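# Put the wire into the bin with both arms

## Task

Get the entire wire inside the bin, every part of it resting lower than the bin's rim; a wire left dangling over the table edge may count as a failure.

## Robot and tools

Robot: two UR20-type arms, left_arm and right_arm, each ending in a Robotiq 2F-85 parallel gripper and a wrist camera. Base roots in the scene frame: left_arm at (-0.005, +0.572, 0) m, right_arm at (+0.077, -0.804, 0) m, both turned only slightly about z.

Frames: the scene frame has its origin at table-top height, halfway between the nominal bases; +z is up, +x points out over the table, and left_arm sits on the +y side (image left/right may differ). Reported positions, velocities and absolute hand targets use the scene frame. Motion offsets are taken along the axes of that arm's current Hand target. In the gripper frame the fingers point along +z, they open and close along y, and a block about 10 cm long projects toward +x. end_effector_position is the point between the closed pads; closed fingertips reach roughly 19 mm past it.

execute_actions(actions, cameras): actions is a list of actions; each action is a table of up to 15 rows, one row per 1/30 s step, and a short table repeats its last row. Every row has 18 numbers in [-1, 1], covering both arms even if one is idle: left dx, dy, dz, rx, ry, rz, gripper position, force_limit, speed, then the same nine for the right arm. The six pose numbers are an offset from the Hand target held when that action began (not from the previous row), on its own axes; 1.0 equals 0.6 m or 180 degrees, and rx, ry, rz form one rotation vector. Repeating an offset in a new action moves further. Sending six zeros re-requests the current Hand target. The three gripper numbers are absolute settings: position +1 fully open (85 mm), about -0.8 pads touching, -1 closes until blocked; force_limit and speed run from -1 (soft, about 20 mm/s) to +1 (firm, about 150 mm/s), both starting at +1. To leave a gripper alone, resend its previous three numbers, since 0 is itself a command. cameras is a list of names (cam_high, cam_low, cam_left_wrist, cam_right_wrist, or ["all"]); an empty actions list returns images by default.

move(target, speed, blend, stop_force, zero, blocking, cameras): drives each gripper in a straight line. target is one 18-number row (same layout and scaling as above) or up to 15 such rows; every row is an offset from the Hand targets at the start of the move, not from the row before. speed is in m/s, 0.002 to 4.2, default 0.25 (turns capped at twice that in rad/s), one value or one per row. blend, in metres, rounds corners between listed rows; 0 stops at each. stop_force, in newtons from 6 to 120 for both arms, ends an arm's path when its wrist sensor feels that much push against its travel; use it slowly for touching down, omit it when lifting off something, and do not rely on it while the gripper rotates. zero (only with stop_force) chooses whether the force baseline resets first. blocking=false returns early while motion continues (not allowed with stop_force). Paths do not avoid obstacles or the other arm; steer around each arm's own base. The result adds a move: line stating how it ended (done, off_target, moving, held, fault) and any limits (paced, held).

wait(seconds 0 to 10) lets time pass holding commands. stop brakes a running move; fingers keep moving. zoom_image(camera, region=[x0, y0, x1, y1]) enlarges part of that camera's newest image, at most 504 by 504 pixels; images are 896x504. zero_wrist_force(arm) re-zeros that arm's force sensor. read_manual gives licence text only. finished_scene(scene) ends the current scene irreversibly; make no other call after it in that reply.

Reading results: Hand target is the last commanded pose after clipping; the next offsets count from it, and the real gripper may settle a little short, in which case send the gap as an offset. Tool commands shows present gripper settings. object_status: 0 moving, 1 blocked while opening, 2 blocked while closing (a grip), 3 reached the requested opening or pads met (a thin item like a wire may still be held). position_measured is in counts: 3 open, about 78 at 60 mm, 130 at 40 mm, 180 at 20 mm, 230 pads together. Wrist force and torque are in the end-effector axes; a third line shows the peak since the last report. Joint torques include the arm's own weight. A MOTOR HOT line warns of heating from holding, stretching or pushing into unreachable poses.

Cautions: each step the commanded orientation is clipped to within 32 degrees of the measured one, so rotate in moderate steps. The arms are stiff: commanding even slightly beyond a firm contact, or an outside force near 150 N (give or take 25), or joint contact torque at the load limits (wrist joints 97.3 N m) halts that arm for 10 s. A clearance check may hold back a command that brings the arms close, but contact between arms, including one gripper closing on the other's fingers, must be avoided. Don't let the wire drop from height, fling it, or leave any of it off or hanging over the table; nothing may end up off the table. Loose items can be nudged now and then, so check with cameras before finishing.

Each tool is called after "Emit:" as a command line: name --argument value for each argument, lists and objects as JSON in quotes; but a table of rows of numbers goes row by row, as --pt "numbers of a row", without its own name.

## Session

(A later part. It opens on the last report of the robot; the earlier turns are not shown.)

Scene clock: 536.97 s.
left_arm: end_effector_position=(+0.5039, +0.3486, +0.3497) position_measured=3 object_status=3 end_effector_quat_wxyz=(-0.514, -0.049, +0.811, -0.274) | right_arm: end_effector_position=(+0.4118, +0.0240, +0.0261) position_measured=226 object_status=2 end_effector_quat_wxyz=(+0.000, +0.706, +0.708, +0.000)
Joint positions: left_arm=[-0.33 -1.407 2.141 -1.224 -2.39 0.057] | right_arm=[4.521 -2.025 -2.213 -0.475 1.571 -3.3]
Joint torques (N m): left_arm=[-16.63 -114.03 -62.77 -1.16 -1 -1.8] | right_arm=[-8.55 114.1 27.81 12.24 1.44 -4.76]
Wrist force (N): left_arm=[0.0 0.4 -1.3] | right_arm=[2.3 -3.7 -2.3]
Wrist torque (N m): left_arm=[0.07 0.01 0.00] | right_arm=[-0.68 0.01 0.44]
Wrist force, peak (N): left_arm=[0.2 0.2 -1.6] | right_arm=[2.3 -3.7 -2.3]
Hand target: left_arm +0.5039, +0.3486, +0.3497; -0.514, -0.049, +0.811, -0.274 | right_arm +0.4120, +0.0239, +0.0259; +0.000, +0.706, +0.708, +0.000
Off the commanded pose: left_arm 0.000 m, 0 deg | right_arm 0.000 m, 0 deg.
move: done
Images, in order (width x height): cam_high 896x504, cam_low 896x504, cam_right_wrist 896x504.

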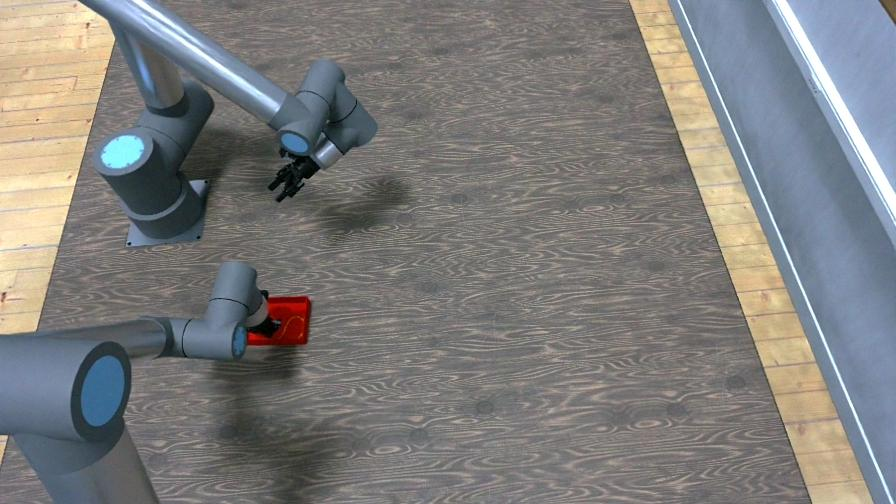

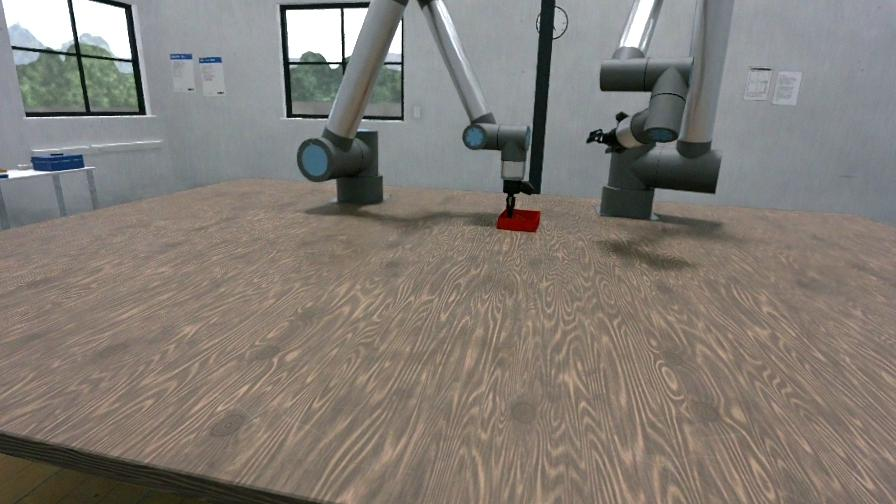

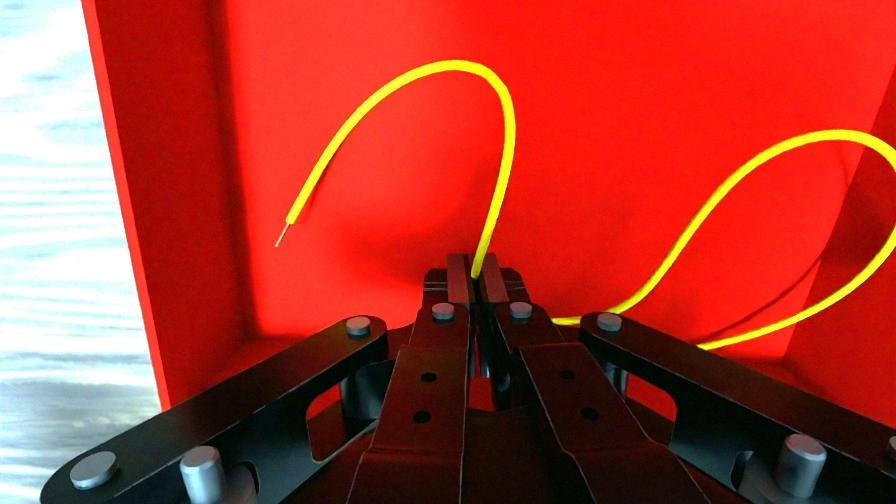

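Emit:
move --target '[0,0,0,0,0,0,1,1,1,0,0,0,0,0,0,-0.55,-0.7,-1]'

Emit:
move --pt "0 0 0 0 0 0 1 1 1 0 0 -0.15 0 0 0 -0.55 -0.7 -1" --pt "0 0 0 0 0 0 1 1 1 0.0433 -0.0363 -0.29 0 0 0 -0.55 -0.7 -1" --speed 0.4 --blend '[0.03,0]' --cameras '["cam_low","cam_high","cam_right_wrist"]'

Emit:
zoom_image --camera "cam_low" --region '[490, 195, 550, 240]'

Emit:
zoom_image --camera "cam_high" --region '[220, 280, 330, 360]'

Emit:
zoom_image --camera "cam_right_wrist" --region '[280, 0, 720, 340]'

Scene clock: 552.60 s.
left_arm: end_effector_position=(+0.5039, +0.3486, +0.3497) position_measured=3 object_status=3 end_effector_quat_wxyz=(-0.514, -0.049, +0.811, -0.274) | right_arm: end_effector_position=(+0.4120, +0.0239, +0.0259) position_measured=199 object_status=0 end_effector_quat_wxyz=(+0.000, +0.706, +0.708, +0.000)
Joint positions: left_arm=[-0.33 -1.407 2.141 -1.224 -2.39 0.057] | right_arm=[4.52 -2.025 -2.213 -0.475 1.571 -3.301]
Joint torques (N m): left_arm=[-15.3 -114.02 -62.92 -1.03 -1.6 -2.11] | right_arm=[-14 113.16 34.57 14.27 3.94 -5.36]
Wrist force (N): left_arm=[0.3 0.5 -1.7] | right_arm=[1.1 -2.5 0.0]
Wrist torque (N m): left_arm=[0.09 -0.06 0.01] | right_arm=[-0.63 0.07 0.43]
Wrist force, peak (N): left_arm=[0.3 0.5 -1.7] | right_arm=[3.0 -3.6 -2.3]
Hand target: left_arm +0.5039, +0.3486, +0.3497; -0.514, -0.049, +0.811, -0.274 | right_arm +0.4120, +0.0239, +0.0259; +0.000, +0.706, +0.708, +0.000
Off the commanded pose: left_arm 0.000 m, 0 deg | right_arm 0.000 m, 0 deg.
move: done

Scene clock: 553.87 s.
left_arm: end_effector_position=(+0.5039, +0.3486, +0.3497) position_measured=3 object_status=3 end_effector_quat_wxyz=(-0.514, -0.049, +0.811, -0.274) | right_arm: end_effector_position=(+0.3902, +0.0499, +0.1997) position_measured=199 object_status=3 end_effector_quat_wxyz=(+0.000, +0.706, +0.708, +0.000)
Joint positions: left_arm=[-0.33 -1.407 2.141 -1.224 -2.39 0.057] | right_arm=[4.549 -1.84 -2.118 -0.755 1.571 -3.272]
Joint torques (N m): left_arm=[-13.91 -113.38 -63.79 -0.95 -1.27 -2.24] | right_arm=[18.75 155.73 87.44 6.5 0.84 4.81]
Wrist force (N): left_arm=[0.2 0.3 -1.3] | right_arm=[1.1 -2.4 -0.3]
Wrist torque (N m): left_arm=[0.05 -0.04 0.00] | right_arm=[-0.59 0.05 0.19]
Wrist force, peak (N): left_arm=[0.3 0.4 -1.6] | right_arm=[2.2 -3.0 -3.2]
Hand target: left_arm +0.5039, +0.3486, +0.3497; -0.514, -0.049, +0.811, -0.274 | right_arm +0.3902, +0.0499, +0.1999; +0.000, +0.706, +0.708, +0.000
Off the commanded pose: left_arm 0.000 m, 0 deg | right_arm 0.000 m, 0 deg.
move: done
Images, in order (width x height): cam_high 896x504, cam_low 896x504, cam_right_wrist 896x504.

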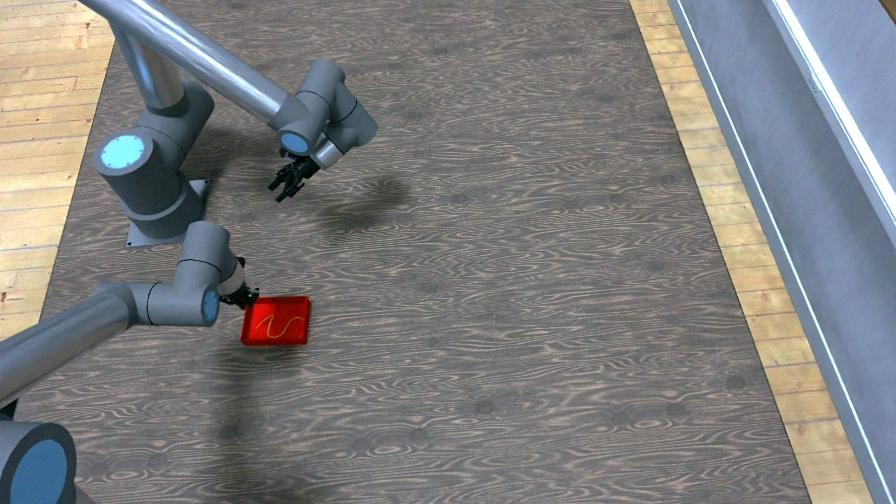

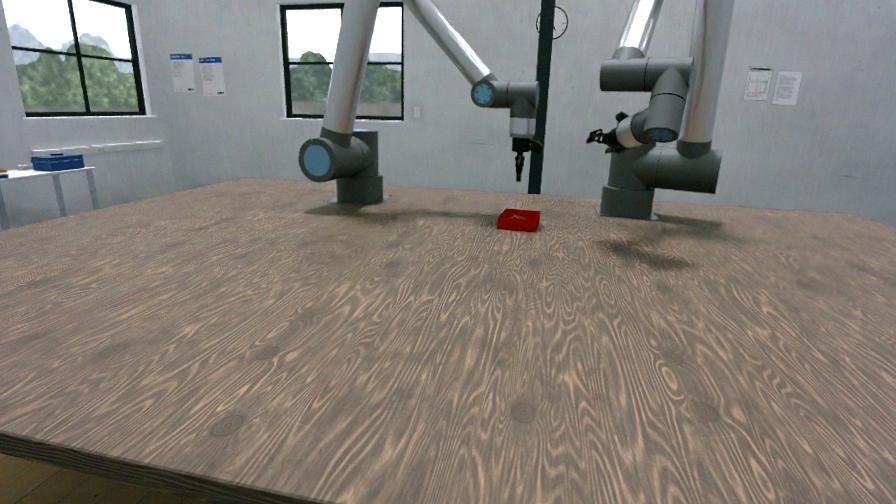

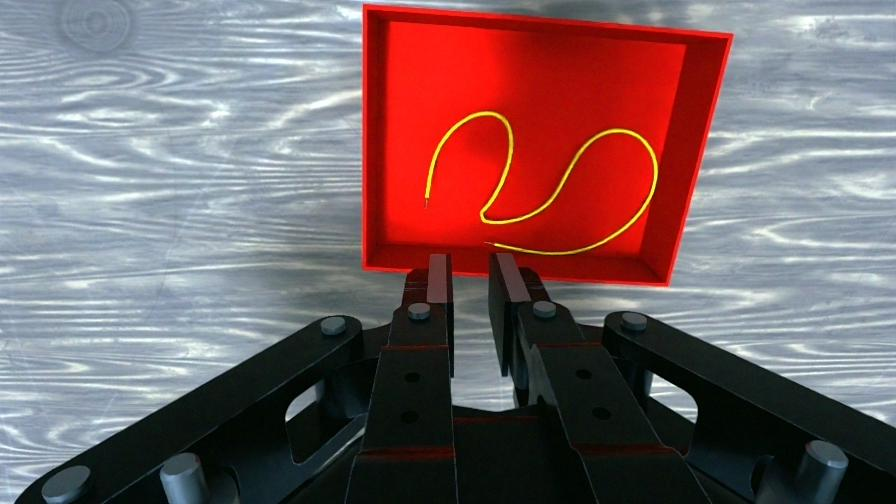

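Scaled by 8.400 from the camera's 896x504 image, which has a finer 1280x720 frame.

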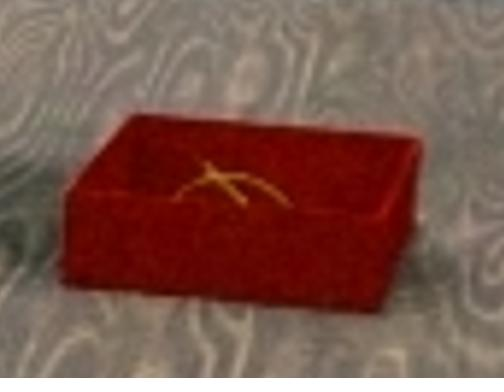

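Scaled by 4.582 from the camera's 896x504 image, which has a finer 1280x720 frame.

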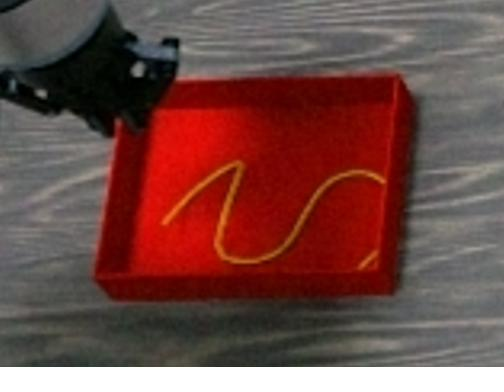

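Scaled by 1.145 from the camera's 896x504 image, which has a finer 1280x720 frame.

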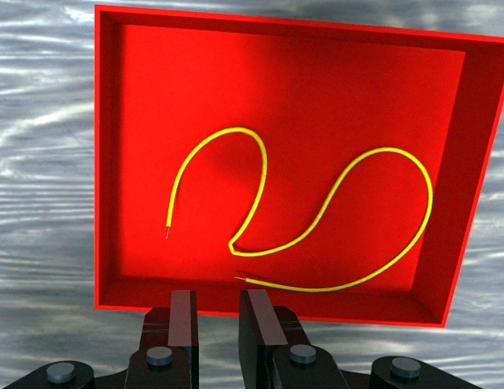

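Emit:
finished_scene --scene 2

The scene is finished: the task was done.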